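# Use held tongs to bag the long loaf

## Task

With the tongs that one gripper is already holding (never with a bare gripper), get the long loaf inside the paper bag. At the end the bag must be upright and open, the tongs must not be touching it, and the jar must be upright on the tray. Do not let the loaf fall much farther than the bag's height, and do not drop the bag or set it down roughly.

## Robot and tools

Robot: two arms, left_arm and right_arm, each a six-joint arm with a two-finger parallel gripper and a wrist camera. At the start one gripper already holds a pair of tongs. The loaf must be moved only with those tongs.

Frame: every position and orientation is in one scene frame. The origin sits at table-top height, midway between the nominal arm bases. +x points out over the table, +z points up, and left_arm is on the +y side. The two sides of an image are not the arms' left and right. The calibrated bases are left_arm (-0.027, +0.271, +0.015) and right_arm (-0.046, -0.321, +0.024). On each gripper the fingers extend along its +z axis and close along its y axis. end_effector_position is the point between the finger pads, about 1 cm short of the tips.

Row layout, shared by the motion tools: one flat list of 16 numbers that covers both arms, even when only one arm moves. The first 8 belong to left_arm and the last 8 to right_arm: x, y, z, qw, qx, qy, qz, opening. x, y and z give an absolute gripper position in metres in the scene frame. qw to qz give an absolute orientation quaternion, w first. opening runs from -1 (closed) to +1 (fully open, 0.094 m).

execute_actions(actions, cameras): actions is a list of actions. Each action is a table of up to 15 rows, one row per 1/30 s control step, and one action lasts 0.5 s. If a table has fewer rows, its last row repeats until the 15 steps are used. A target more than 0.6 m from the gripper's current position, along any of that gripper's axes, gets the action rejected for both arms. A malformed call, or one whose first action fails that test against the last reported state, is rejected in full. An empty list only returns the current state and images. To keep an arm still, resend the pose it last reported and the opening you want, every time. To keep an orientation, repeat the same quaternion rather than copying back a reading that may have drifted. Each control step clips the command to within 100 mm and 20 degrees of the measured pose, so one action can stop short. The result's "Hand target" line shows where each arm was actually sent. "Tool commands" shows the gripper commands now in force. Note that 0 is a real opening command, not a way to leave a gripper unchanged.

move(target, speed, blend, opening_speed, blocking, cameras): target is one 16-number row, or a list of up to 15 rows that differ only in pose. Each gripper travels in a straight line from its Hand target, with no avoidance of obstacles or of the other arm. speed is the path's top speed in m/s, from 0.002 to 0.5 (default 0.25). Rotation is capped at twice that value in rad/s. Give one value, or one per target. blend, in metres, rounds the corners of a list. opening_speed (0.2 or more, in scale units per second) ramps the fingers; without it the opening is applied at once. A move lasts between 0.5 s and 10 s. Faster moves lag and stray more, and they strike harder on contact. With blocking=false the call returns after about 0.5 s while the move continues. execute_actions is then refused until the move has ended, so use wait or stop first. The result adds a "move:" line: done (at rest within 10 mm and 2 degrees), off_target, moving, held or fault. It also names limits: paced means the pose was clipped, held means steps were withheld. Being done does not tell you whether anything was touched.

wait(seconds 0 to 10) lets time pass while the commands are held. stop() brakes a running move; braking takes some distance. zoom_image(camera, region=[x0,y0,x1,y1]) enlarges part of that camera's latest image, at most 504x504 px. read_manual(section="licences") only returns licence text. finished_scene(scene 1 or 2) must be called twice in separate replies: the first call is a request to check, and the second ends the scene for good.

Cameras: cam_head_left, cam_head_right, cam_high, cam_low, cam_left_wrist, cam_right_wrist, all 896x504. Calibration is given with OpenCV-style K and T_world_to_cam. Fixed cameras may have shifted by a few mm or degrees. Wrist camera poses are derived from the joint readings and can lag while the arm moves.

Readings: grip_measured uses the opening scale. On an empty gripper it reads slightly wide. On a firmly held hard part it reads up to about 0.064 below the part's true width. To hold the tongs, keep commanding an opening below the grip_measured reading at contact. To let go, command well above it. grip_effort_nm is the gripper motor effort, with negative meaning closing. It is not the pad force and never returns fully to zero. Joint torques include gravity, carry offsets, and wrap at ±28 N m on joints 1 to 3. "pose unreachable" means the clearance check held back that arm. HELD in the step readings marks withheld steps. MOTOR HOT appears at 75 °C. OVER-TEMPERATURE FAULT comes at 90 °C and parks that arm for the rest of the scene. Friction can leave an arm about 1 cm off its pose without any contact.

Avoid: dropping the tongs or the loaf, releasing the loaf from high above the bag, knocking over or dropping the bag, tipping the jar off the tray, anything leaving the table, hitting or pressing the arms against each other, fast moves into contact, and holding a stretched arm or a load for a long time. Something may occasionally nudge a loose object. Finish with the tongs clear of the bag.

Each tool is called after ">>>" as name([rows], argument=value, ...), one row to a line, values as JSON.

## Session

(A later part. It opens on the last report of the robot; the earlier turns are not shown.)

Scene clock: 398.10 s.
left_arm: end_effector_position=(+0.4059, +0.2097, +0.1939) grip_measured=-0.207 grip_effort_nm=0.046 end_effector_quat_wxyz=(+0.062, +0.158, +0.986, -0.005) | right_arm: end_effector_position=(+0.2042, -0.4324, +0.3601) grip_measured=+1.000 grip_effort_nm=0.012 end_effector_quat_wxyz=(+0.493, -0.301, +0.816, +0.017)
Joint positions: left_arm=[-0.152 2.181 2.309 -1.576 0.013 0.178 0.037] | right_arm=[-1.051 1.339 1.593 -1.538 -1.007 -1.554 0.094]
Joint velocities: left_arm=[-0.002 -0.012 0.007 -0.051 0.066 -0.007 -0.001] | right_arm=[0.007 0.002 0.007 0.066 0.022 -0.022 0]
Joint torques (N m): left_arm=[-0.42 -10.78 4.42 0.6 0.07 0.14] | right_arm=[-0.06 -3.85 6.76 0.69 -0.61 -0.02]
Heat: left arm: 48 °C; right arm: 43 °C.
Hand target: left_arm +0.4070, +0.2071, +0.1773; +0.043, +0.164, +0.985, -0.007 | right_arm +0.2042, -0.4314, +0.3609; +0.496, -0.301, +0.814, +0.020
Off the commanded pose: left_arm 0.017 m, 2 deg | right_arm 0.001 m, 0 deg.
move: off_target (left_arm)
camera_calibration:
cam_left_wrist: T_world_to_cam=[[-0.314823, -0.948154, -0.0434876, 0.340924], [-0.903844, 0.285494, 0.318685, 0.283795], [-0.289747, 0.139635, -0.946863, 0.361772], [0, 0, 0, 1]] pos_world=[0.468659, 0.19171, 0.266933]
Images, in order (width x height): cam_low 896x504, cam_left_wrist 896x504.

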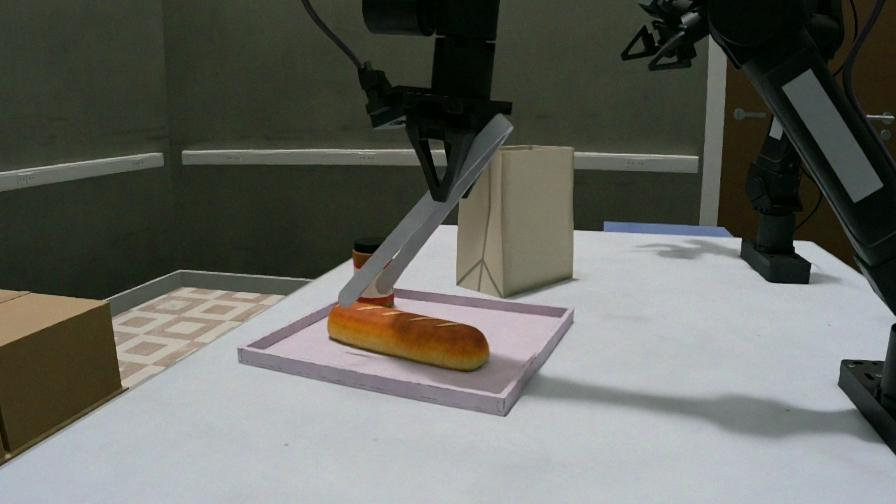

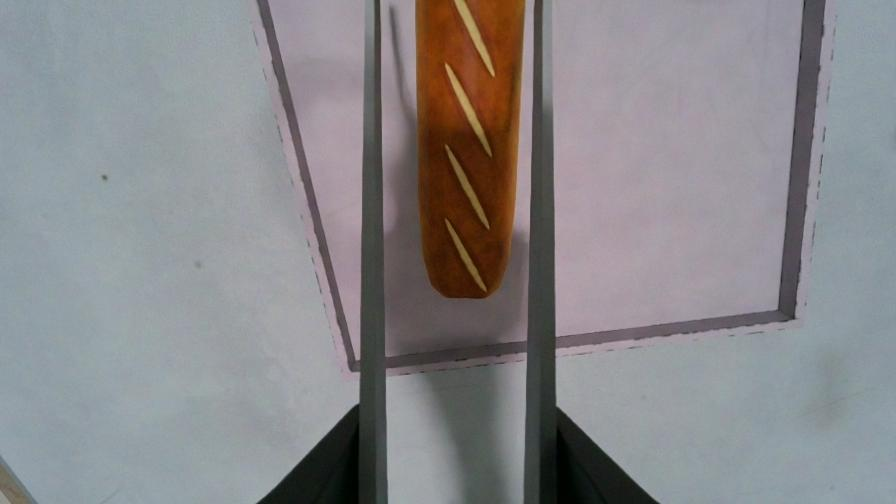

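>>> move(target=[0.4040, 0.2035, 0.147, 0.04302, 0.16489, 0.98535, -0.0072, -0.205, 0.2042, -0.4314, 0.3609, 0.496, -0.301, 0.815, 0.02, 1.0], speed=0.06, cameras=["cam_left_wrist", "cam_low"])

>>> zoom_image(camera="cam_left_wrist", region=[350, 0, 570, 174])

>>> zoom_image(camera="cam_low", region=[320, 130, 520, 380])

Scene clock: 430.30 s.
left_arm: end_effector_position=(+0.4049, +0.2059, +0.1433) grip_measured=-0.207 grip_effort_nm=0.051 end_effector_quat_wxyz=(+0.033, +0.162, +0.986, -0.006) | right_arm: end_effector_position=(+0.2042, -0.4324, +0.3601) grip_measured=+1.000 grip_effort_nm=0.012 end_effector_quat_wxyz=(+0.493, -0.301, +0.816, +0.017)
Joint positions: left_arm=[-0.162 2.181 2.107 -1.43 0.013 0.178 0.037] | right_arm=[-1.051 1.339 1.593 -1.538 -1.007 -1.554 0.094]
Joint velocities: left_arm=[0.022 0.012 0.007 0.081 -0.007 -0.007 0.001] | right_arm=[-0.002 -0.007 0.007 0.037 0.037 -0.022 0]
Joint torques (N m): left_arm=[-0.46 -16.06 4.05 0.61 0.01 0.01] | right_arm=[-0.08 -3.86 6.78 0.69 -0.61 -0.02]
Heat: left arm: 46 °C; right arm: 43 °C.
Hand target: left_arm +0.4046, +0.2034, +0.1472; +0.043, +0.165, +0.985, -0.007 | right_arm +0.2042, -0.4314, +0.3609; +0.496, -0.301, +0.815, +0.020
Off the commanded pose: left_arm 0.004 m, 1 deg | right_arm 0.001 m, 0 deg.
move: done
camera_calibration:
cam_left_wrist: T_world_to_cam=[[-0.325992, -0.944788, -0.0332419, 0.337066], [-0.881825, 0.291217, 0.370916, 0.282449], [-0.340756, 0.150229, -0.928071, 0.329948], [0, 0, 0, 1]] pos_world=[0.471383, 0.186634, 0.212655]
Images, in order (width x height): cam_low 896x504, cam_left_wrist 896x504.

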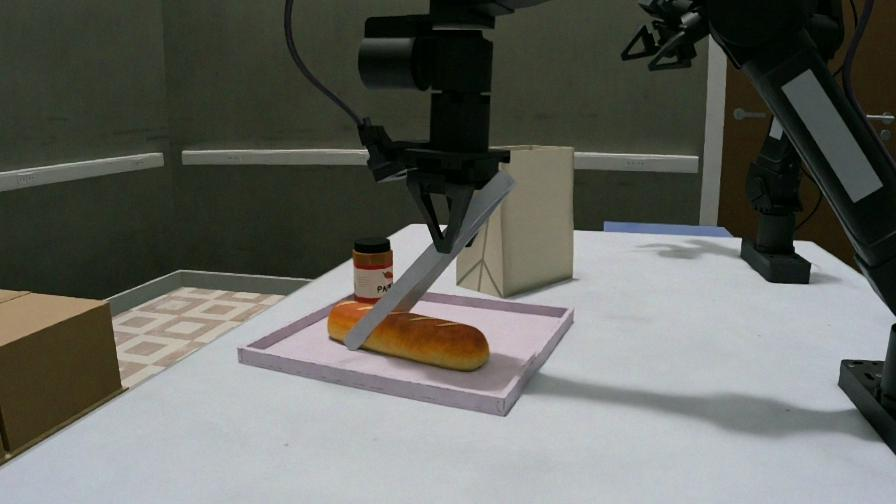

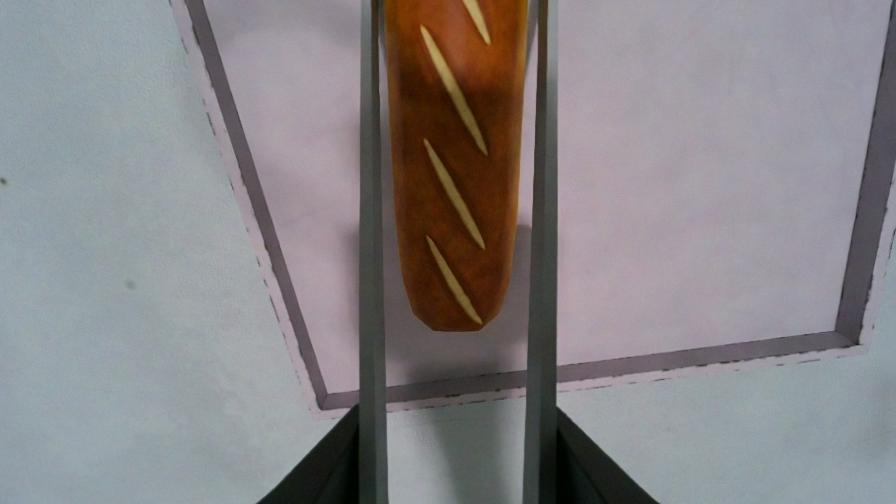

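Scaled by 2.291.

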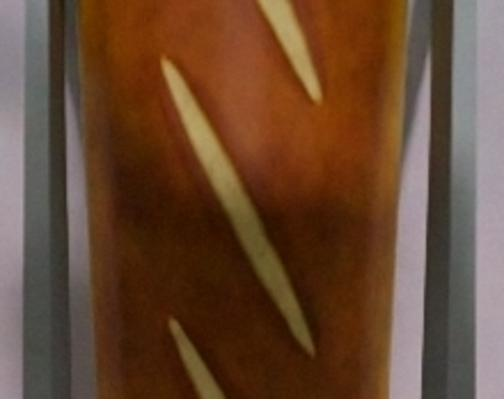

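Scaled by 2.016.

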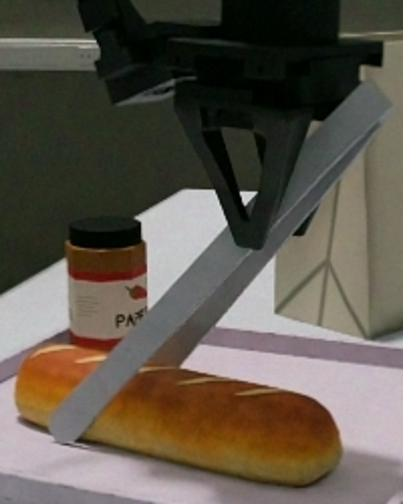

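>>> execute_actions([
  [[0.4040, 0.2035, 0.147, 0.04302, 0.16489, 0.98535, -0.0072, -0.22, 0.2042, -0.4314, 0.3609, 0.496, -0.301, 0.815, 0.02, 1.0],[0.4040, 0.2035, 0.147, 0.04302, 0.16489, 0.98535, -0.0072, -0.235, 0.2042, -0.4314, 0.3609, 0.496, -0.301, 0.815, 0.02, 1.0],[0.4040, 0.2035, 0.147, 0.04302, 0.16489, 0.98535, -0.0072, -0.25, 0.2042, -0.4314, 0.3609, 0.496, -0.301, 0.815, 0.02, 1.0],[0.4040, 0.2035, 0.147, 0.04302, 0.16489, 0.98535, -0.0072, -0.26, 0.2042, -0.4314, 0.3609, 0.496, -0.301, 0.815, 0.02, 1.0]],
], cameras=["cam_left_wrist"])

>>> execute_actions([
  [[0.4040, 0.2035, 0.147, 0.04302, 0.16489, 0.98535, -0.0072, -0.27, 0.2042, -0.4314, 0.3609, 0.496, -0.301, 0.815, 0.02, 1.0],[0.4040, 0.2035, 0.147, 0.04302, 0.16489, 0.98535, -0.0072, -0.28, 0.2042, -0.4314, 0.3609, 0.496, -0.301, 0.815, 0.02, 1.0],[0.4040, 0.2035, 0.147, 0.04302, 0.16489, 0.98535, -0.0072, -0.29, 0.2042, -0.4314, 0.3609, 0.496, -0.301, 0.815, 0.02, 1.0]],
], cameras=["cam_left_wrist"])

Scene clock: 455.57 s.
left_arm: end_effector_position=(+0.4055, +0.2058, +0.1434) grip_measured=-0.257 grip_effort_nm=-0.222 end_effector_quat_wxyz=(+0.035, +0.162, +0.986, -0.006) | right_arm: end_effector_position=(+0.2042, -0.4324, +0.3601) grip_measured=+1.000 grip_effort_nm=0.007 end_effector_quat_wxyz=(+0.493, -0.301, +0.816, +0.017)
Joint positions: left_arm=[-0.162 2.181 2.107 -1.427 0.013 0.178 0.035] | right_arm=[-1.051 1.339 1.593 -1.538 -1.007 -1.554 0.094]
Joint velocities: left_arm=[-0.007 -0.007 -0.012 -0.066 0.051 -0.051 0] | right_arm=[0.002 -0.017 0.012 -0.037 -0.007 0.022 0]
Joint torques (N m): left_arm=[-0.55 -16.27 3.77 0.57 0.05 0.01] | right_arm=[-0.08 -3.86 6.76 0.69 -0.62 -0.02]
Heat: left arm: 51 °C; right arm: 43 °C.
Hand target: left_arm +0.4039, +0.2035, +0.1469; +0.042, +0.165, +0.985, -0.007 | right_arm +0.2042, -0.4314, +0.3609; +0.496, -0.301, +0.815, +0.020
Off the commanded pose: left_arm 0.005 m, 1 deg | right_arm 0.001 m, 0 deg.
Step readings (end_effector_position of left_arm | right_arm):
0: (+0.4051, +0.2058, +0.1434) | (+0.2042, -0.4324, +0.3601)
1: (+0.4052, +0.2058, +0.1434) | (+0.2042, -0.4324, +0.3601)
2: (+0.4052, +0.2058, +0.1434) | (+0.2042, -0.4324, +0.3601)
4: (+0.4054, +0.2058, +0.1434) | (+0.2042, -0.4324, +0.3601)
8: (+0.4055, +0.2058, +0.1434) | (+0.2042, -0.4324, +0.3601)
15: (+0.4055, +0.2058, +0.1434) | (+0.2042, -0.4324, +0.3601)
camera_calibration:
cam_left_wrist: T_world_to_cam=[[-0.325904, -0.944801, -0.0337314, 0.337226], [-0.882801, 0.291362, 0.368471, 0.283756], [-0.338303, 0.149864, -0.929027, 0.329445], [0, 0, 0, 1]] pos_world=[0.471855, 0.186564, 0.212883]
Images, in order (width x height): cam_left_wrist 896x504.

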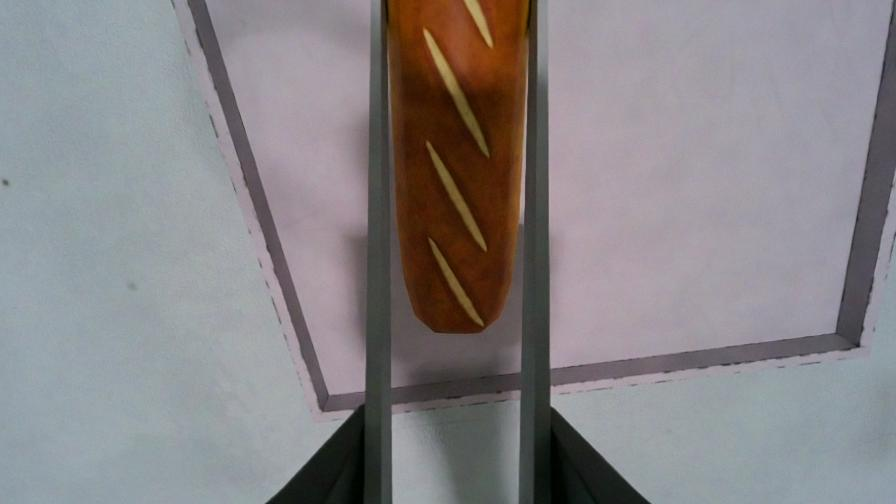

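Scene clock: 456.27 s.
left_arm: end_effector_position=(+0.4056, +0.2058, +0.1434) grip_measured=-0.286 grip_effort_nm=-0.252 end_effector_quat_wxyz=(+0.035, +0.162, +0.986, -0.006) | right_arm: end_effector_position=(+0.2042, -0.4324, +0.3601) grip_measured=+1.000 grip_effort_nm=0.007 end_effector_quat_wxyz=(+0.493, -0.301, +0.816, +0.017)
Joint positions: left_arm=[-0.162 2.181 2.107 -1.427 0.013 0.178 0.034] | right_arm=[-1.051 1.339 1.593 -1.538 -1.007 -1.554 0.094]
Joint velocities: left_arm=[0.012 -0.012 0.007 0.007 -0.007 -0.007 -0.001] | right_arm=[0.022 -0.002 0.022 -0.022 0.007 0.037 0]
Joint torques (N m): left_arm=[-0.35 -16.23 3.49 0.66 0.1 -0.01] | right_arm=[-0.06 -3.86 6.76 0.69 -0.62 -0.02]
Heat: left arm: 51 °C; right arm: 43 °C.
Hand target: left_arm +0.4041, +0.2035, +0.1470; +0.043, +0.165, +0.985, -0.007 | right_arm +0.2042, -0.4314, +0.3609; +0.496, -0.301, +0.815, +0.020
Off the commanded pose: left_arm 0.005 m, 1 deg | right_arm 0.001 m, 0 deg.
Step readings (end_effector_position of left_arm | right_arm):
0: (+0.4055, +0.2058, +0.1434) | (+0.2042, -0.4324, +0.3601)
1: (+0.4056, +0.2058, +0.1434) | (+0.2042, -0.4324, +0.3601)
2: (+0.4056, +0.2058, +0.1434) | (+0.2042, -0.4324, +0.3601)
4: (+0.4056, +0.2058, +0.1434) | (+0.2042, -0.4324, +0.3601)
8: (+0.4056, +0.2058, +0.1434) | (+0.2042, -0.4324, +0.3601)
15: (+0.4056, +0.2058, +0.1434) | (+0.2042, -0.4324, +0.3601)
camera_calibration:
cam_left_wrist: T_world_to_cam=[[-0.325891, -0.944803, -0.0338013, 0.337249], [-0.88294, 0.291383, 0.368121, 0.283942], [-0.337953, 0.149812, -0.929163, 0.329373], [0, 0, 0, 1]] pos_world=[0.471923, 0.186554, 0.212915]
Images, in order (width x height): cam_left_wrist 896x504.

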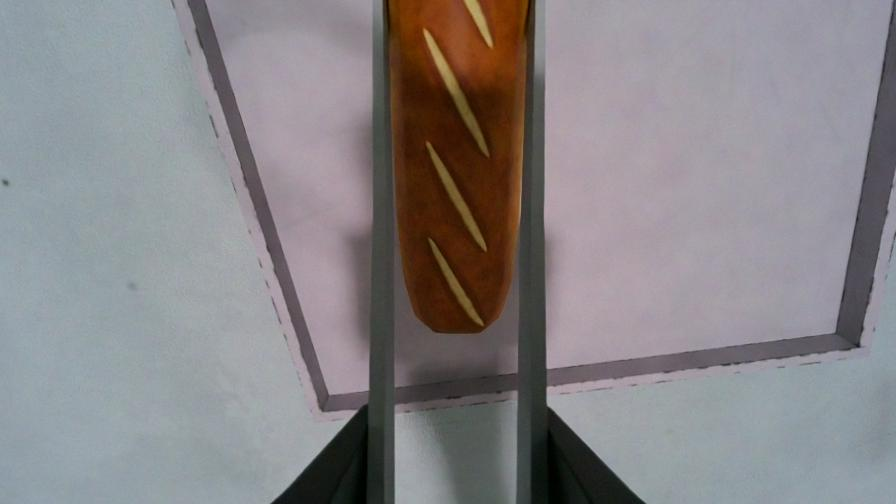

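>>> execute_actions([
  [[0.4040, 0.2035, 0.147, 0.04302, 0.16489, 0.98535, -0.0072, -0.30, 0.2042, -0.4314, 0.3609, 0.496, -0.301, 0.815, 0.02, 1.0],[0.4040, 0.2035, 0.147, 0.04302, 0.16489, 0.98535, -0.0072, -0.31, 0.2042, -0.4314, 0.3609, 0.496, -0.301, 0.815, 0.02, 1.0]],
], cameras=["cam_left_wrist"])

>>> execute_actions([
  [[0.4040, 0.2035, 0.147, 0.04302, 0.16489, 0.98535, -0.0072, -0.32, 0.2042, -0.4314, 0.3609, 0.496, -0.301, 0.815, 0.02, 1.0],[0.4040, 0.2035, 0.147, 0.04302, 0.16489, 0.98535, -0.0072, -0.33, 0.2042, -0.4314, 0.3609, 0.496, -0.301, 0.815, 0.02, 1.0]],
], cameras=["cam_left_wrist", "cam_low"])

Scene clock: 466.37 s.
left_arm: end_effector_position=(+0.4056, +0.2058, +0.1434) grip_measured=-0.306 grip_effort_nm=-0.271 end_effector_quat_wxyz=(+0.035, +0.162, +0.986, -0.006) | right_arm: end_effector_position=(+0.2042, -0.4324, +0.3601) grip_measured=+1.000 grip_effort_nm=0.017 end_effector_quat_wxyz=(+0.493, -0.301, +0.816, +0.017)
Joint positions: left_arm=[-0.162 2.181 2.107 -1.427 0.013 0.178 0.033] | right_arm=[-1.051 1.339 1.593 -1.538 -1.007 -1.554 0.094]
Joint velocities: left_arm=[-0.002 0.012 -0.012 -0.037 0.022 0.022 0.003] | right_arm=[-0.002 0.002 -0.007 0.066 0.022 0.007 0]
Joint torques (N m): left_arm=[-0.54 -16.29 3.66 0.61 0.07 0.06] | right_arm=[-0.08 -3.86 6.76 0.69 -0.62 -0.02]
Heat: left arm: 53 °C; right arm: 43 °C.
Hand target: left_arm +0.4040, +0.2035, +0.1470; +0.043, +0.165, +0.985, -0.007 | right_arm +0.2042, -0.4314, +0.3609; +0.496, -0.301, +0.815, +0.020
Off the commanded pose: left_arm 0.005 m, 1 deg | right_arm 0.001 m, 0 deg.
Step readings (end_effector_position of left_arm | right_arm):
0: (+0.4056, +0.2058, +0.1434) | (+0.2042, -0.4324, +0.3601)
1: (+0.4056, +0.2058, +0.1434) | (+0.2042, -0.4324, +0.3601)
2: (+0.4056, +0.2058, +0.1434) | (+0.2042, -0.4324, +0.3601)
4: (+0.4056, +0.2058, +0.1434) | (+0.2042, -0.4324, +0.3601)
8: (+0.4056, +0.2058, +0.1434) | (+0.2042, -0.4324, +0.3601)
15: (+0.4056, +0.2058, +0.1434) | (+0.2042, -0.4324, +0.3601)
camera_calibration:
cam_left_wrist: T_world_to_cam=[[-0.325891, -0.944803, -0.0338013, 0.337249], [-0.88294, 0.291383, 0.368121, 0.283942], [-0.337953, 0.149812, -0.929163, 0.329373], [0, 0, 0, 1]] pos_world=[0.471923, 0.186554, 0.212915]
Images, in order (width x height): cam_left_wrist 896x504.

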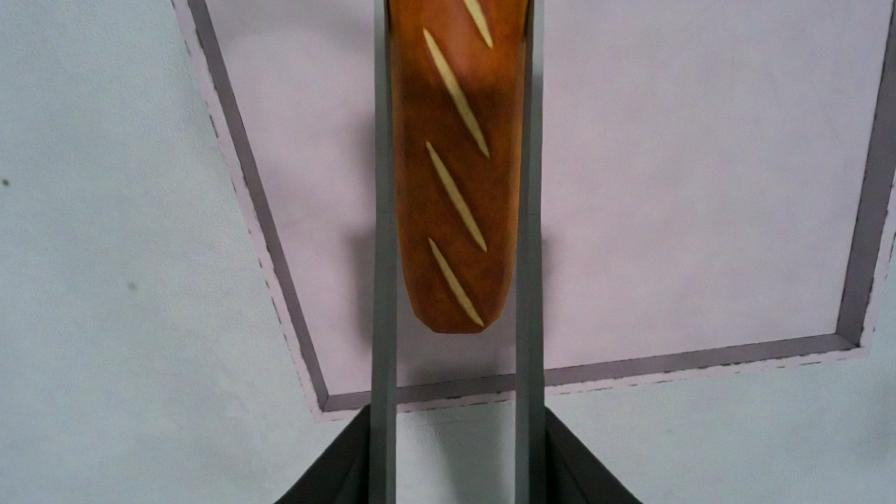

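Scene clock: 467.07 s.
left_arm: end_effector_position=(+0.4056, +0.2058, +0.1434) grip_measured=-0.325 grip_effort_nm=-0.295 end_effector_quat_wxyz=(+0.035, +0.162, +0.986, -0.006) | right_arm: end_effector_position=(+0.2042, -0.4324, +0.3601) grip_measured=+1.000 grip_effort_nm=0.007 end_effector_quat_wxyz=(+0.493, -0.301, +0.816, +0.017)
Joint positions: left_arm=[-0.162 2.181 2.107 -1.427 0.013 0.178 0.032] | right_arm=[-1.051 1.339 1.593 -1.538 -1.007 -1.554 0.094]
Joint velocities: left_arm=[-0.002 0.002 -0.012 -0.066 0.007 -0.037 0] | right_arm=[0.012 0.012 0.012 -0.037 -0.037 -0.022 0]
Joint torques (N m): left_arm=[-0.28 -16.23 3.63 0.66 0.04 0.05] | right_arm=[-0.08 -3.85 6.76 0.69 -0.61 -0.02]
Heat: left arm: 53 °C; right arm: 43 °C.
Hand target: left_arm +0.4040, +0.2035, +0.1469; +0.043, +0.165, +0.985, -0.007 | right_arm +0.2042, -0.4314, +0.3609; +0.496, -0.301, +0.815, +0.020
Off the commanded pose: left_arm 0.005 m, 1 deg | right_arm 0.001 m, 0 deg.
Step readings (end_effector_position of left_arm | right_arm):
0: (+0.4056, +0.2058, +0.1434) | (+0.2042, -0.4324, +0.3601)
1: (+0.4056, +0.2058, +0.1434) | (+0.2042, -0.4324, +0.3601)
2: (+0.4056, +0.2058, +0.1434) | (+0.2042, -0.4324, +0.3601)
4: (+0.4056, +0.2058, +0.1434) | (+0.2042, -0.4324, +0.3601)
8: (+0.4056, +0.2058, +0.1434) | (+0.2042, -0.4324, +0.3601)
15: (+0.4056, +0.2058, +0.1434) | (+0.2042, -0.4324, +0.3601)
camera_calibration:
cam_left_wrist: T_world_to_cam=[[-0.325891, -0.944803, -0.0338013, 0.337249], [-0.88294, 0.291383, 0.368121, 0.283942], [-0.337953, 0.149812, -0.929163, 0.329373], [0, 0, 0, 1]] pos_world=[0.471923, 0.186554, 0.212915]
Images, in order (width x height): cam_low 896x504, cam_left_wrist 896x504.

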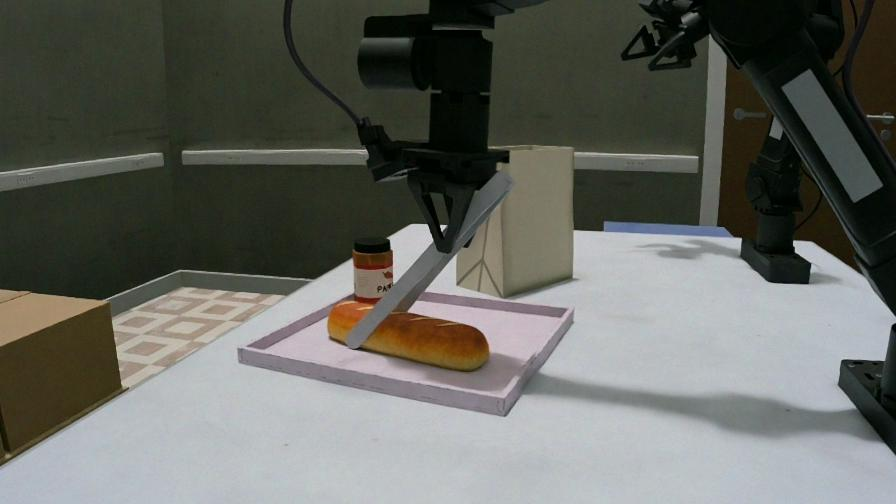

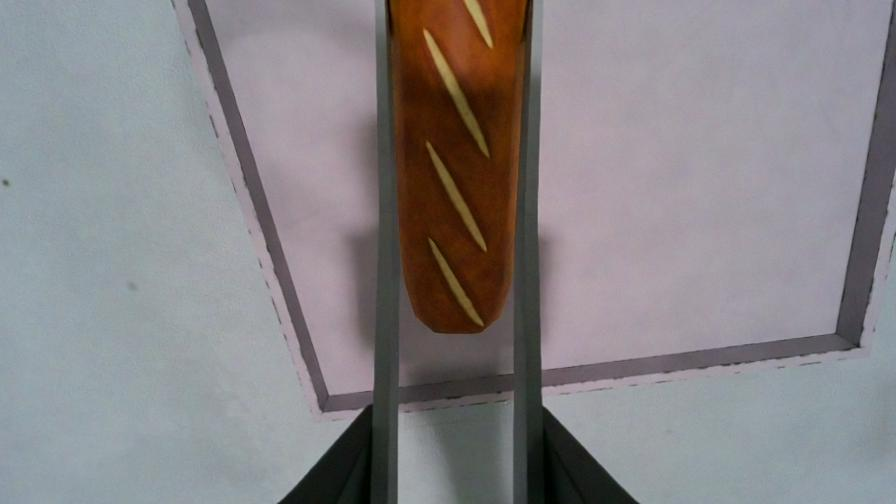

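>>> execute_actions([
  [[0.4040, 0.2035, 0.147, 0.04302, 0.16489, 0.98535, -0.0072, -0.34, 0.2042, -0.4314, 0.3609, 0.496, -0.301, 0.815, 0.02, 1.0],[0.4040, 0.2035, 0.147, 0.04302, 0.16489, 0.98535, -0.0072, -0.35, 0.2042, -0.4314, 0.3609, 0.496, -0.301, 0.815, 0.02, 1.0]],
], cameras=["cam_left_wrist"])

>>> zoom_image(camera="cam_left_wrist", region=[350, 0, 570, 174])

Scene clock: 473.67 s.
left_arm: end_effector_position=(+0.4057, +0.2057, +0.1434) grip_measured=-0.345 grip_effort_nm=-0.320 end_effector_quat_wxyz=(+0.035, +0.162, +0.986, -0.006) | right_arm: end_effector_position=(+0.2042, -0.4324, +0.3601) grip_measured=+1.000 grip_effort_nm=0.002 end_effector_quat_wxyz=(+0.493, -0.301, +0.816, +0.017)
Joint positions: left_arm=[-0.162 2.181 2.107 -1.426 0.013 0.178 0.031] | right_arm=[-1.051 1.339 1.593 -1.538 -1.007 -1.554 0.094]
Joint velocities: left_arm=[-0.002 -0.012 -0.002 -0.066 0.022 -0.051 0] | right_arm=[-0.002 0.012 0.002 -0.037 -0.037 0.007 0]
Joint torques (N m): left_arm=[-0.43 -16.25 3.77 0.61 0.03 0.04] | right_arm=[-0.08 -3.86 6.76 0.69 -0.62 -0.02]
Heat: left arm: 53 °C; right arm: 43 °C.
Hand target: left_arm +0.4041, +0.2035, +0.1470; +0.043, +0.165, +0.985, -0.007 | right_arm +0.2042, -0.4314, +0.3609; +0.496, -0.301, +0.815, +0.020
Off the commanded pose: left_arm 0.005 m, 1 deg | right_arm 0.001 m, 0 deg.
Step readings (end_effector_position of left_arm | right_arm):
0: (+0.4056, +0.2058, +0.1434) | (+0.2042, -0.4324, +0.3601)
1: (+0.4056, +0.2058, +0.1434) | (+0.2042, -0.4324, +0.3601)
2: (+0.4056, +0.2058, +0.1434) | (+0.2042, -0.4324, +0.3601)
4: (+0.4057, +0.2057, +0.1434) | (+0.2042, -0.4324, +0.3601)
8: (+0.4057, +0.2057, +0.1434) | (+0.2042, -0.4324, +0.3601)
15: (+0.4057, +0.2057, +0.1434) | (+0.2042, -0.4324, +0.3601)
camera_calibration:
cam_left_wrist: T_world_to_cam=[[-0.325878, -0.944805, -0.0338712, 0.337272], [-0.883079, 0.291403, 0.367772, 0.284129], [-0.337602, 0.14976, -0.929299, 0.329301], [0, 0, 0, 1]] pos_world=[0.47199, 0.186544, 0.212948]
Images, in order (width x height): cam_left_wrist 896x504.

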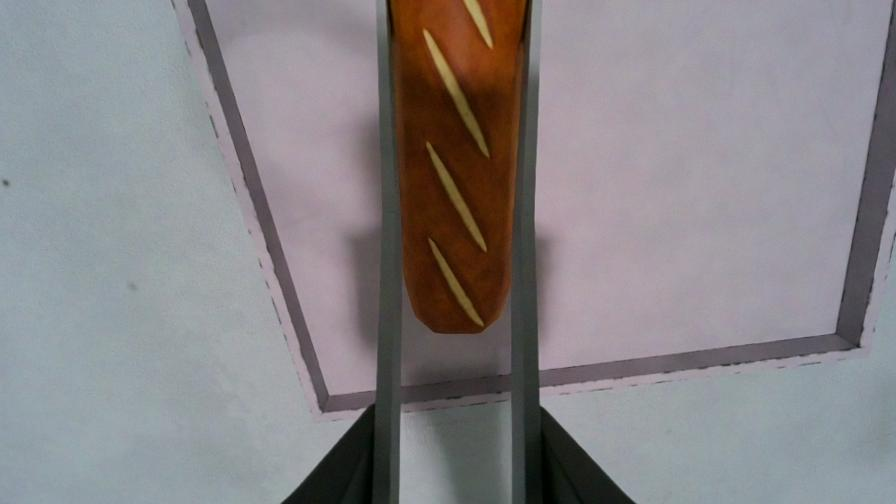

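Scaled by 2.291.

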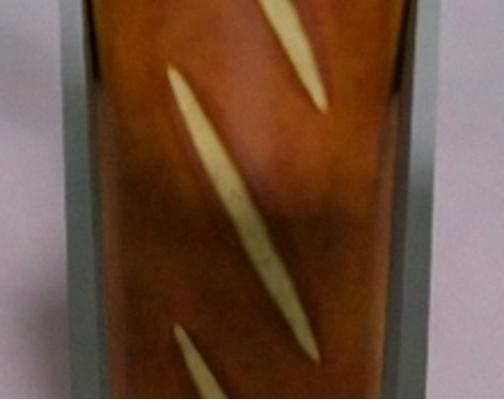

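>>> execute_actions([
  [[0.4040, 0.2035, 0.147, 0.04302, 0.16489, 0.98535, -0.0072, -0.36, 0.2042, -0.4314, 0.3609, 0.496, -0.301, 0.815, 0.02, 1.0],[0.4040, 0.2035, 0.147, 0.04302, 0.16489, 0.98535, -0.0072, -0.37, 0.2042, -0.4314, 0.3609, 0.496, -0.301, 0.815, 0.02, 1.0],[0.4040, 0.2035, 0.147, 0.04302, 0.16489, 0.98535, -0.0072, -0.38, 0.2042, -0.4314, 0.3609, 0.496, -0.301, 0.815, 0.02, 1.0],[0.4040, 0.2035, 0.147, 0.04302, 0.16489, 0.98535, -0.0072, -0.39, 0.2042, -0.4314, 0.3609, 0.496, -0.301, 0.815, 0.02, 1.0]],
], cameras=["cam_left_wrist", "cam_low"])

>>> zoom_image(camera="cam_left_wrist", region=[350, 0, 570, 174])

Scene clock: 492.57 s.
left_arm: end_effector_position=(+0.4058, +0.2057, +0.1434) grip_measured=-0.384 grip_effort_nm=-0.374 end_effector_quat_wxyz=(+0.035, +0.162, +0.986, -0.006) | right_arm: end_effector_position=(+0.2042, -0.4324, +0.3601) grip_measured=+1.000 grip_effort_nm=0.012 end_effector_quat_wxyz=(+0.493, -0.301, +0.816, +0.017)
Joint positions: left_arm=[-0.162 2.181 2.107 -1.426 0.013 0.178 0.029] | right_arm=[-1.051 1.339 1.593 -1.538 -1.007 -1.554 0.094]
Joint velocities: left_arm=[-0.007 0.007 -0.017 -0.022 -0.037 0.037 0] | right_arm=[-0.007 0.017 -0.012 0.007 -0.037 -0.022 0]
Joint torques (N m): left_arm=[-0.34 -16.09 3.69 0.62 0.03 0] | right_arm=[-0.08 -3.86 6.76 0.69 -0.62 -0.02]
Heat: left arm: 54 °C; right arm: 43 °C.
Hand target: left_arm +0.4040, +0.2035, +0.1469; +0.043, +0.165, +0.985, -0.007 | right_arm +0.2042, -0.4314, +0.3609; +0.496, -0.301, +0.815, +0.020
Off the commanded pose: left_arm 0.005 m, 1 deg | right_arm 0.001 m, 0 deg.
Step readings (end_effector_position of left_arm | right_arm):
0: (+0.4057, +0.2057, +0.1434) | (+0.2042, -0.4324, +0.3601)
1: (+0.4057, +0.2057, +0.1434) | (+0.2042, -0.4324, +0.3601)
2: (+0.4057, +0.2057, +0.1434) | (+0.2042, -0.4324, +0.3601)
4: (+0.4057, +0.2057, +0.1434) | (+0.2042, -0.4324, +0.3601)
8: (+0.4058, +0.2057, +0.1434) | (+0.2042, -0.4324, +0.3601)
15: (+0.4058, +0.2057, +0.1434) | (+0.2042, -0.4324, +0.3601)
camera_calibration:
cam_left_wrist: T_world_to_cam=[[-0.325865, -0.944807, -0.0339411, 0.337295], [-0.883218, 0.291424, 0.367422, 0.284315], [-0.337251, 0.149707, -0.929435, 0.329228], [0, 0, 0, 1]] pos_world=[0.472057, 0.186534, 0.212981]
Images, in order (width x height): cam_low 896x504, cam_left_wrist 896x504.

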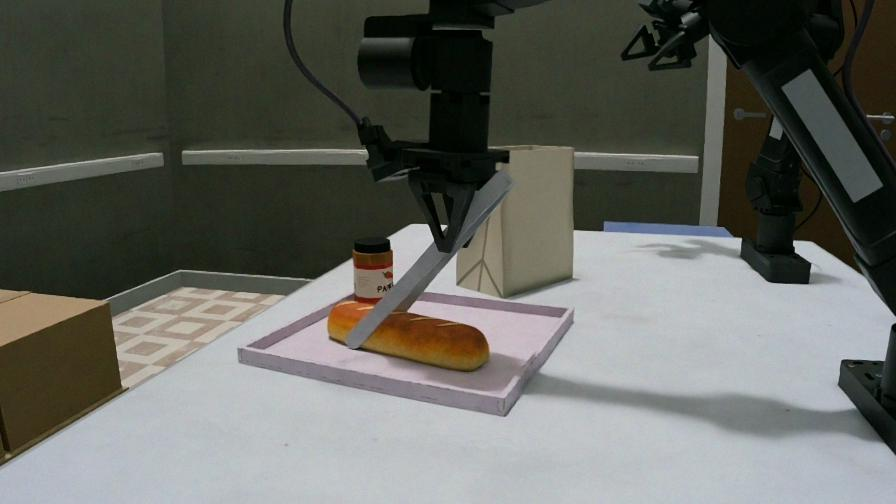

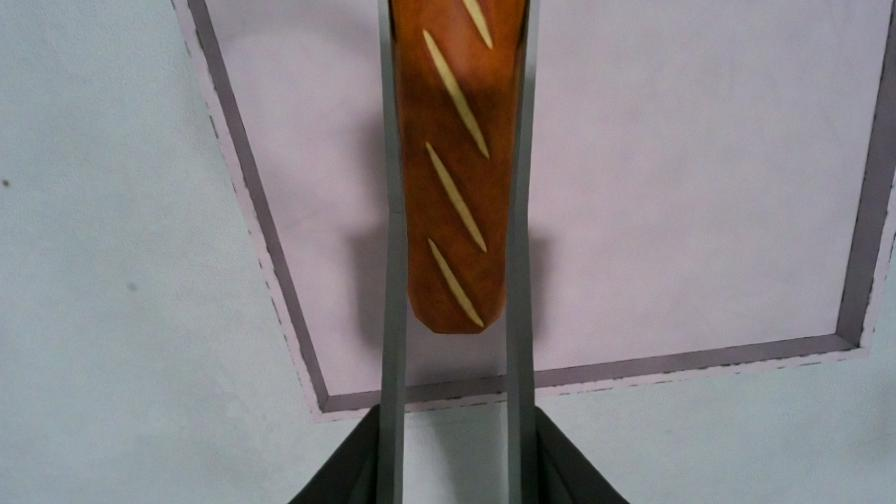

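Scaled by 2.291.

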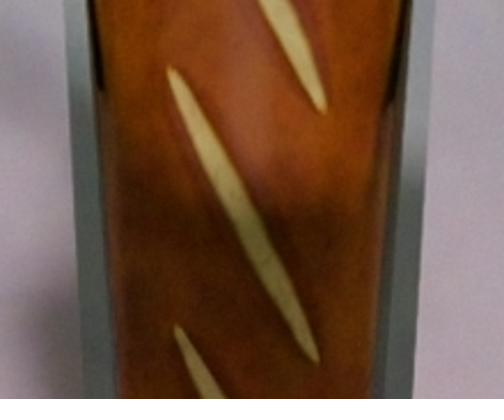

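>>> move(target=[0.4040, 0.2035, 0.19, 0.04302, 0.16489, 0.98535, -0.0072, -0.40, 0.2042, -0.4314, 0.3609, 0.496, -0.301, 0.815, 0.02, 1.0], speed=0.05, opening_speed=0.2, cameras=["cam_left_wrist", "cam_low", "cam_head_right"])

>>> zoom_image(camera="cam_low", region=[300, 130, 540, 380])

Scene clock: 499.13 s.
left_arm: end_effector_position=(+0.4004, +0.2065, +0.1853) grip_measured=-0.394 grip_effort_nm=-0.383 end_effector_quat_wxyz=(+0.046, +0.162, +0.986, -0.006) | right_arm: end_effector_position=(+0.2042, -0.4325, +0.3602) grip_measured=+1.000 grip_effort_nm=0.007 end_effector_quat_wxyz=(+0.494, -0.302, +0.816, +0.017)
Joint positions: left_arm=[-0.162 2.181 2.277 -1.575 0.013 0.178 0.028] | right_arm=[-1.051 1.339 1.593 -1.538 -1.007 -1.554 0.094]
Joint velocities: left_arm=[-0.002 -0.012 0.002 0.007 0.022 -0.007 -0.001] | right_arm=[-0.017 -0.017 -0.007 0.022 -0.037 -0.037 0]
Joint torques (N m): left_arm=[-0.34 -12.92 7.45 0.4 0.02 0.01] | right_arm=[-0.08 -3.85 6.76 0.69 -0.61 -0.02]
Heat: left arm: 55 °C; right arm: 43 °C.
Hand target: left_arm +0.4031, +0.2036, +0.1895; +0.052, +0.165, +0.985, -0.007 | right_arm +0.2042, -0.4315, +0.3609; +0.496, -0.301, +0.814, +0.020
Off the commanded pose: left_arm 0.007 m, 0 deg | right_arm 0.001 m, 0 deg.
joint sent to its limit (left arm) — joint 4 (wrist pitch), lower limit. The joint targets still meet the commanded pose.
move: done
camera_calibration:
cam_left_wrist: T_world_to_cam=[[-0.325121, -0.944917, -0.0377773, 0.338155], [-0.890642, 0.292529, 0.348113, 0.270234], [-0.317887, 0.146825, -0.936691, 0.360455], [0, 0, 0, 1]] pos_world=[0.465207, 0.187554, 0.256338]
Images, in order (width x height): cam_head_right 896x504, cam_low 896x504, cam_left_wrist 896x504.

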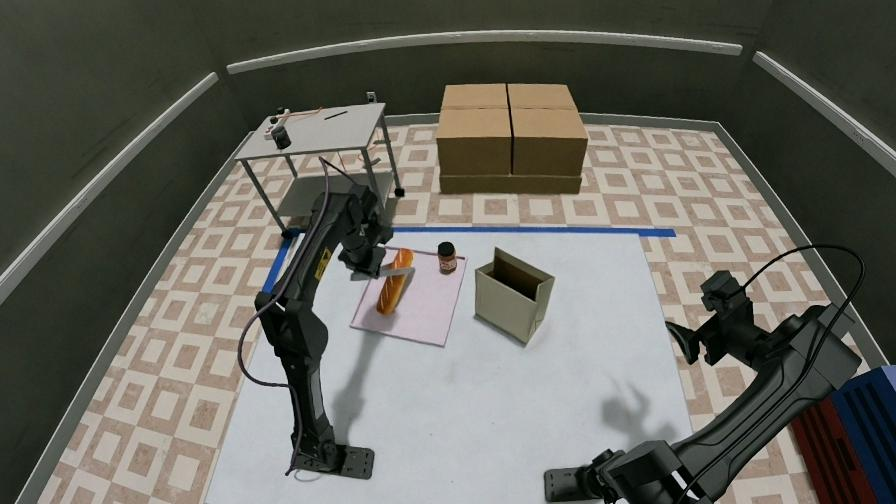

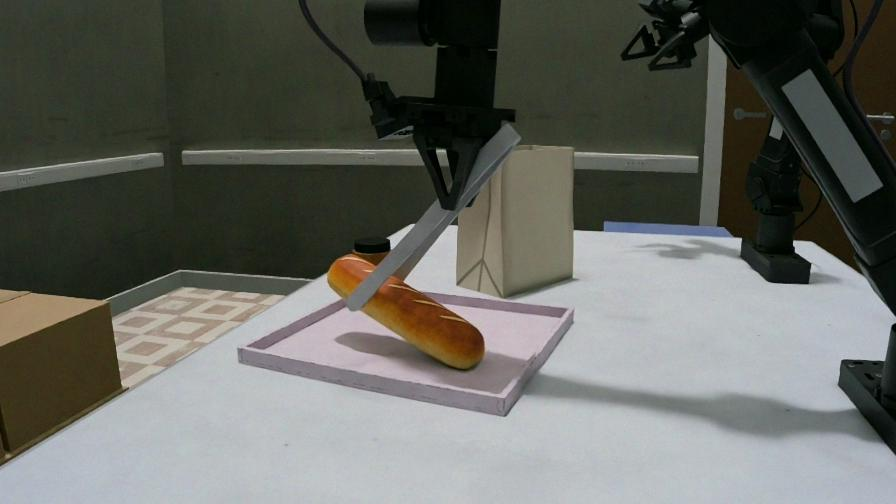

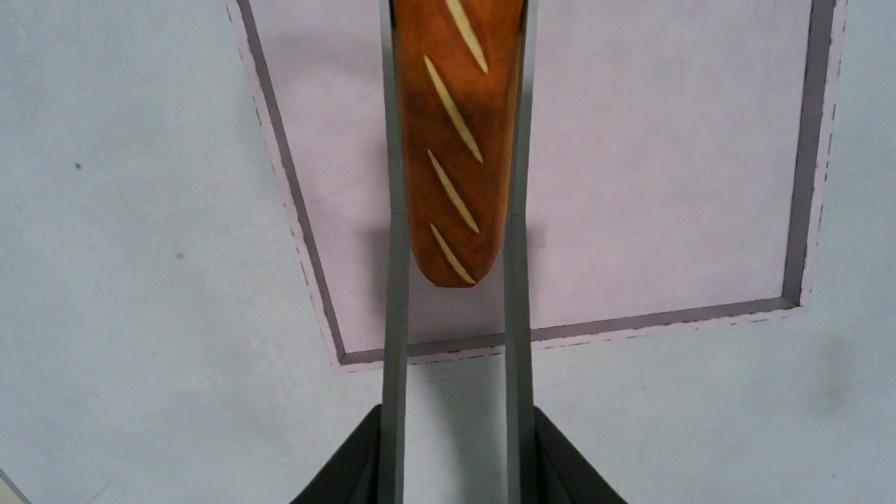

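Scaled by 2.016.

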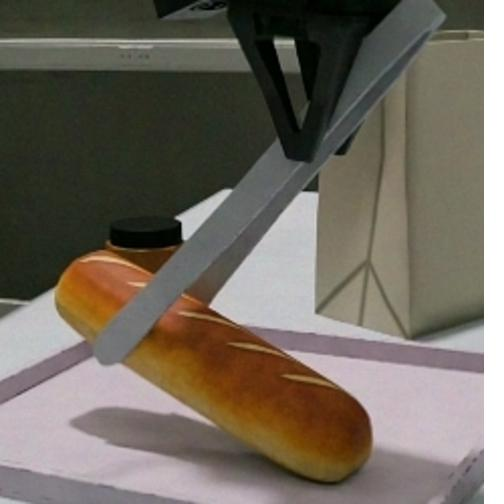

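>>> move(target=[0.365, 0.2165, 0.325, 0.2553, 0.1594, 0.9527, -0.0427, -0.40, 0.2042, -0.4314, 0.3609, 0.496, -0.301, 0.815, 0.02, 1.0], speed=0.08, cameras=["cam_left_wrist", "cam_low", "cam_head_right"])

>>> zoom_image(camera="cam_low", region=[300, 50, 600, 380])

Scene clock: 516.67 s.
left_arm: end_effector_position=(+0.3646, +0.2160, +0.3102) grip_measured=-0.394 grip_effort_nm=-0.374 end_effector_quat_wxyz=(+0.227, +0.159, +0.960, -0.040) | right_arm: end_effector_position=(+0.2042, -0.4325, +0.3602) grip_measured=+1.000 grip_effort_nm=0.017 end_effector_quat_wxyz=(+0.494, -0.302, +0.816, +0.017)
Joint positions: left_arm=[-0.109 1.793 2.152 -1.477 0.108 0.208 0.028] | right_arm=[-1.051 1.339 1.593 -1.538 -1.007 -1.554 0.094]
Joint velocities: left_arm=[-0.012 -0.002 0.017 0.037 -0.051 0.037 0] | right_arm=[0.007 0.007 0.017 -0.022 0.007 0.037 0]
Joint torques (N m): left_arm=[0.59 -13.34 4.41 1.37 0.18 0.06] | right_arm=[-0.08 -3.85 6.75 0.68 -0.62 -0.02]
Heat: left arm: 53 °C; right arm: 43 °C.
Hand target: left_arm +0.3639, +0.2160, +0.3246; +0.255, +0.163, +0.952, -0.042 | right_arm +0.2042, -0.4314, +0.3609; +0.496, -0.301, +0.815, +0.020
Off the commanded pose: left_arm 0.015 m, 3 deg | right_arm 0.001 m, 0 deg.
move: off_target (left_arm)
camera_calibration:
cam_left_wrist: T_world_to_cam=[[-0.315057, -0.948613, -0.0295223, 0.334778], [-0.948753, 0.315606, -0.0161337, 0.321337], [0.0246221, 0.0229264, -0.999434, 0.386026], [0, 0, 0, 1]] pos_world=[0.400839, 0.207309, 0.400875]
Images, in order (width x height): cam_head_right 896x504, cam_low 896x504, cam_left_wrist 896x504.

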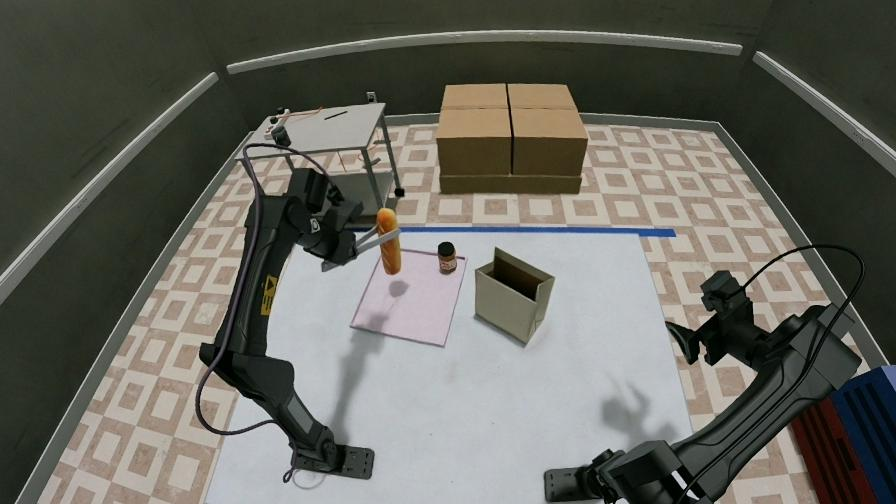

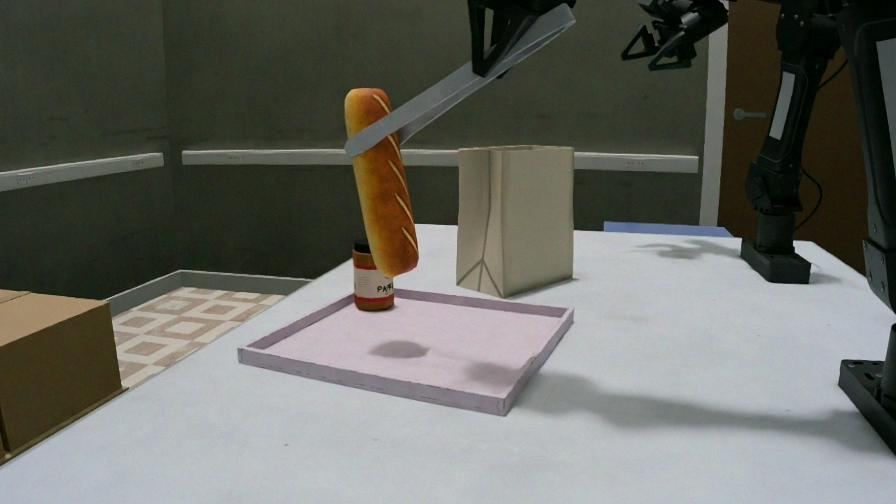

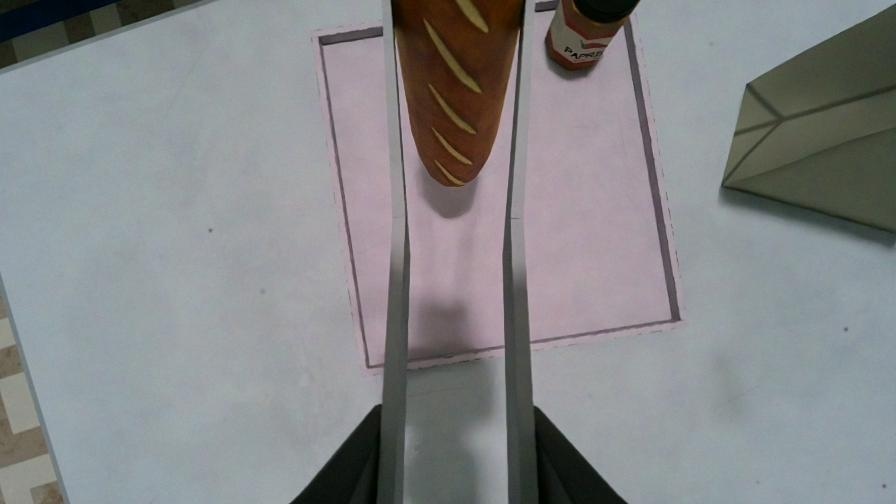

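Scaled by 1.527.

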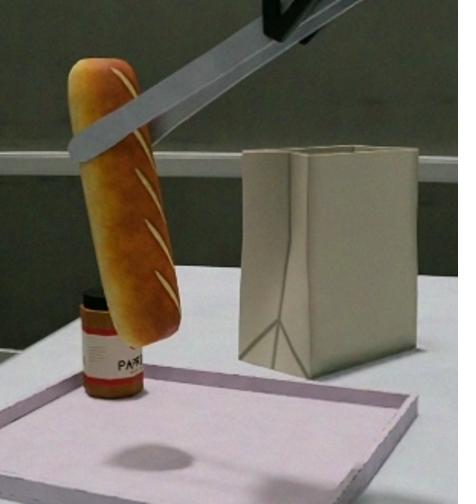

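>>> move(target=[0.33, 0.195, 0.41, 0.5055, 0.1636, 0.8414, -0.0983, -0.40, 0.2042, -0.4314, 0.3609, 0.496, -0.301, 0.815, 0.02, 1.0], speed=0.1, cameras=["cam_left_wrist", "cam_low", "cam_head_right", "cam_high"])

Scene clock: 578.33 s.
left_arm: end_effector_position=(+0.3324, +0.1957, +0.3962) grip_measured=-0.394 grip_effort_nm=-0.374 end_effector_quat_wxyz=(+0.480, +0.169, +0.856, -0.092) | right_arm: end_effector_position=(+0.2042, -0.4325, +0.3602) grip_measured=+1.000 grip_effort_nm=0.007 end_effector_quat_wxyz=(+0.494, -0.302, +0.816, +0.017)
Joint positions: left_arm=[-0.104 1.301 1.647 -0.915 0.249 0.162 0.028] | right_arm=[-1.051 1.339 1.593 -1.538 -1.007 -1.554 0.094]
Joint velocities: left_arm=[-0.012 -0.002 -0.007 -0.007 -0.051 -0.095 0] | right_arm=[-0.007 -0.022 0.012 0.037 0.081 -0.051 0]
Joint torques (N m): left_arm=[0.27 -7.53 4.51 2.12 0.29 -0.11] | right_arm=[-0.08 -3.86 6.75 0.68 -0.62 -0.02]
Heat: left arm: 52 °C; right arm: 43 °C.
Hand target: left_arm +0.3297, +0.1947, +0.4093; +0.504, +0.168, +0.842, -0.096 | right_arm +0.2042, -0.4314, +0.3609; +0.496, -0.301, +0.815, +0.020
Off the commanded pose: left_arm 0.014 m, 3 deg | right_arm 0.001 m, 0 deg.
move: off_target (left_arm)
camera_calibration:
cam_left_wrist: T_world_to_cam=[[-0.354291, -0.934668, -0.0295397, 0.31822], [-0.779512, 0.312633, -0.54279, 0.451599], [0.516564, -0.169279, -0.839349, 0.283855], [0, 0, 0, 1]] pos_world=[0.31814, 0.204296, 0.492777]
Images, in order (width x height): cam_head_right 896x504, cam_high 896x504, cam_low 896x504, cam_left_wrist 896x504.

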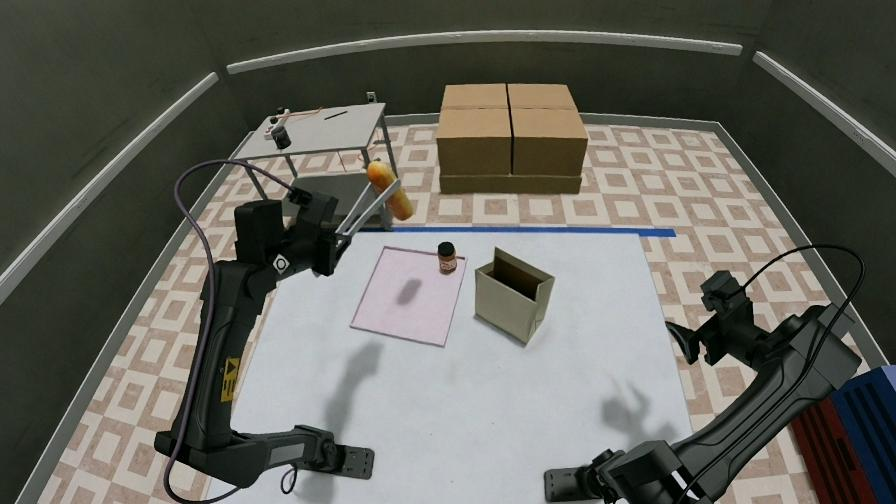

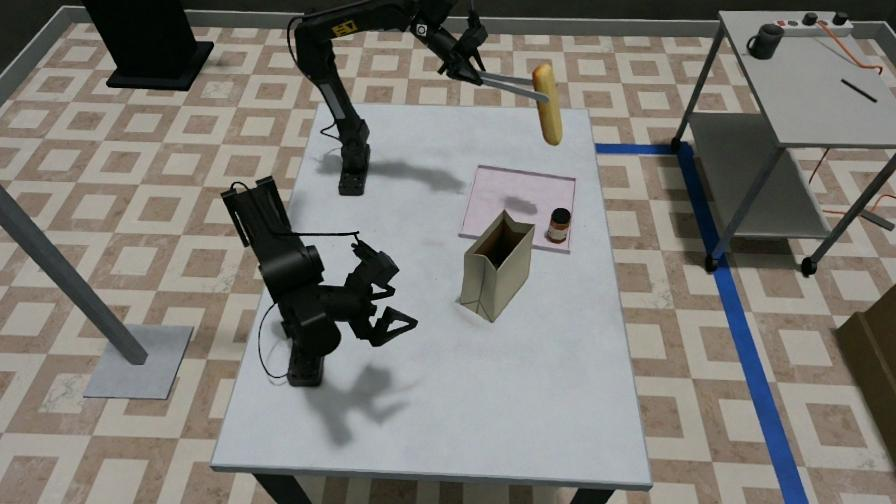

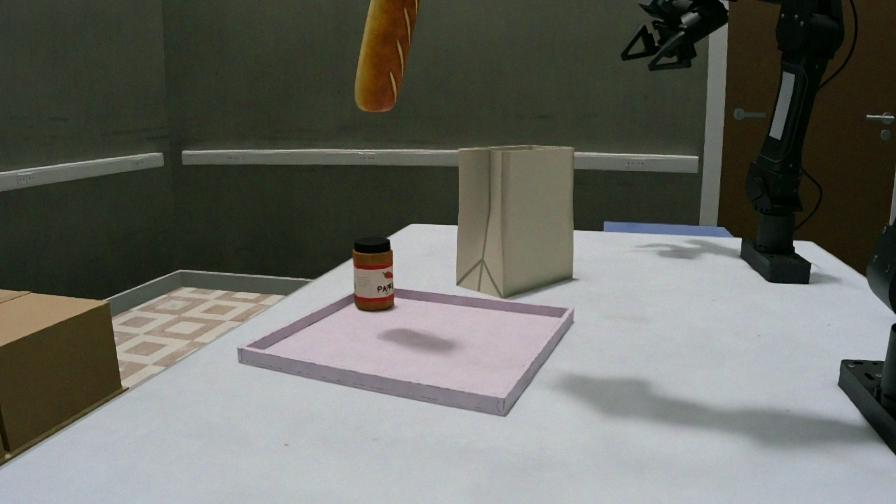

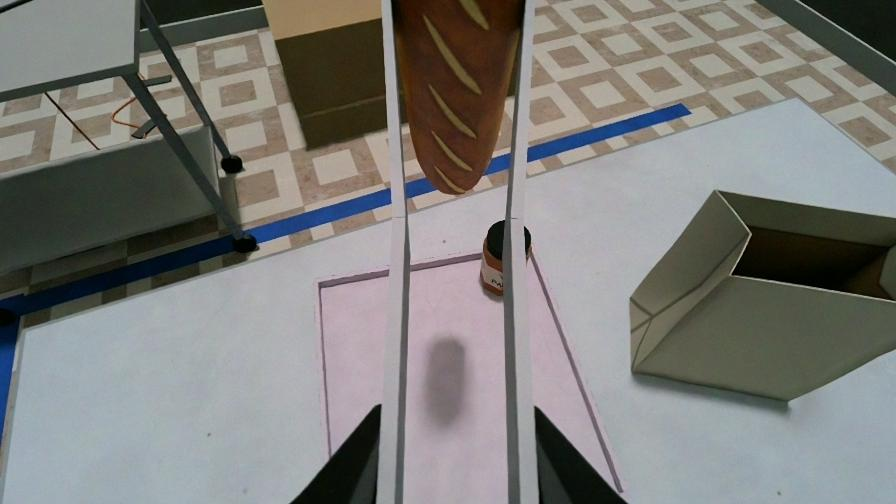

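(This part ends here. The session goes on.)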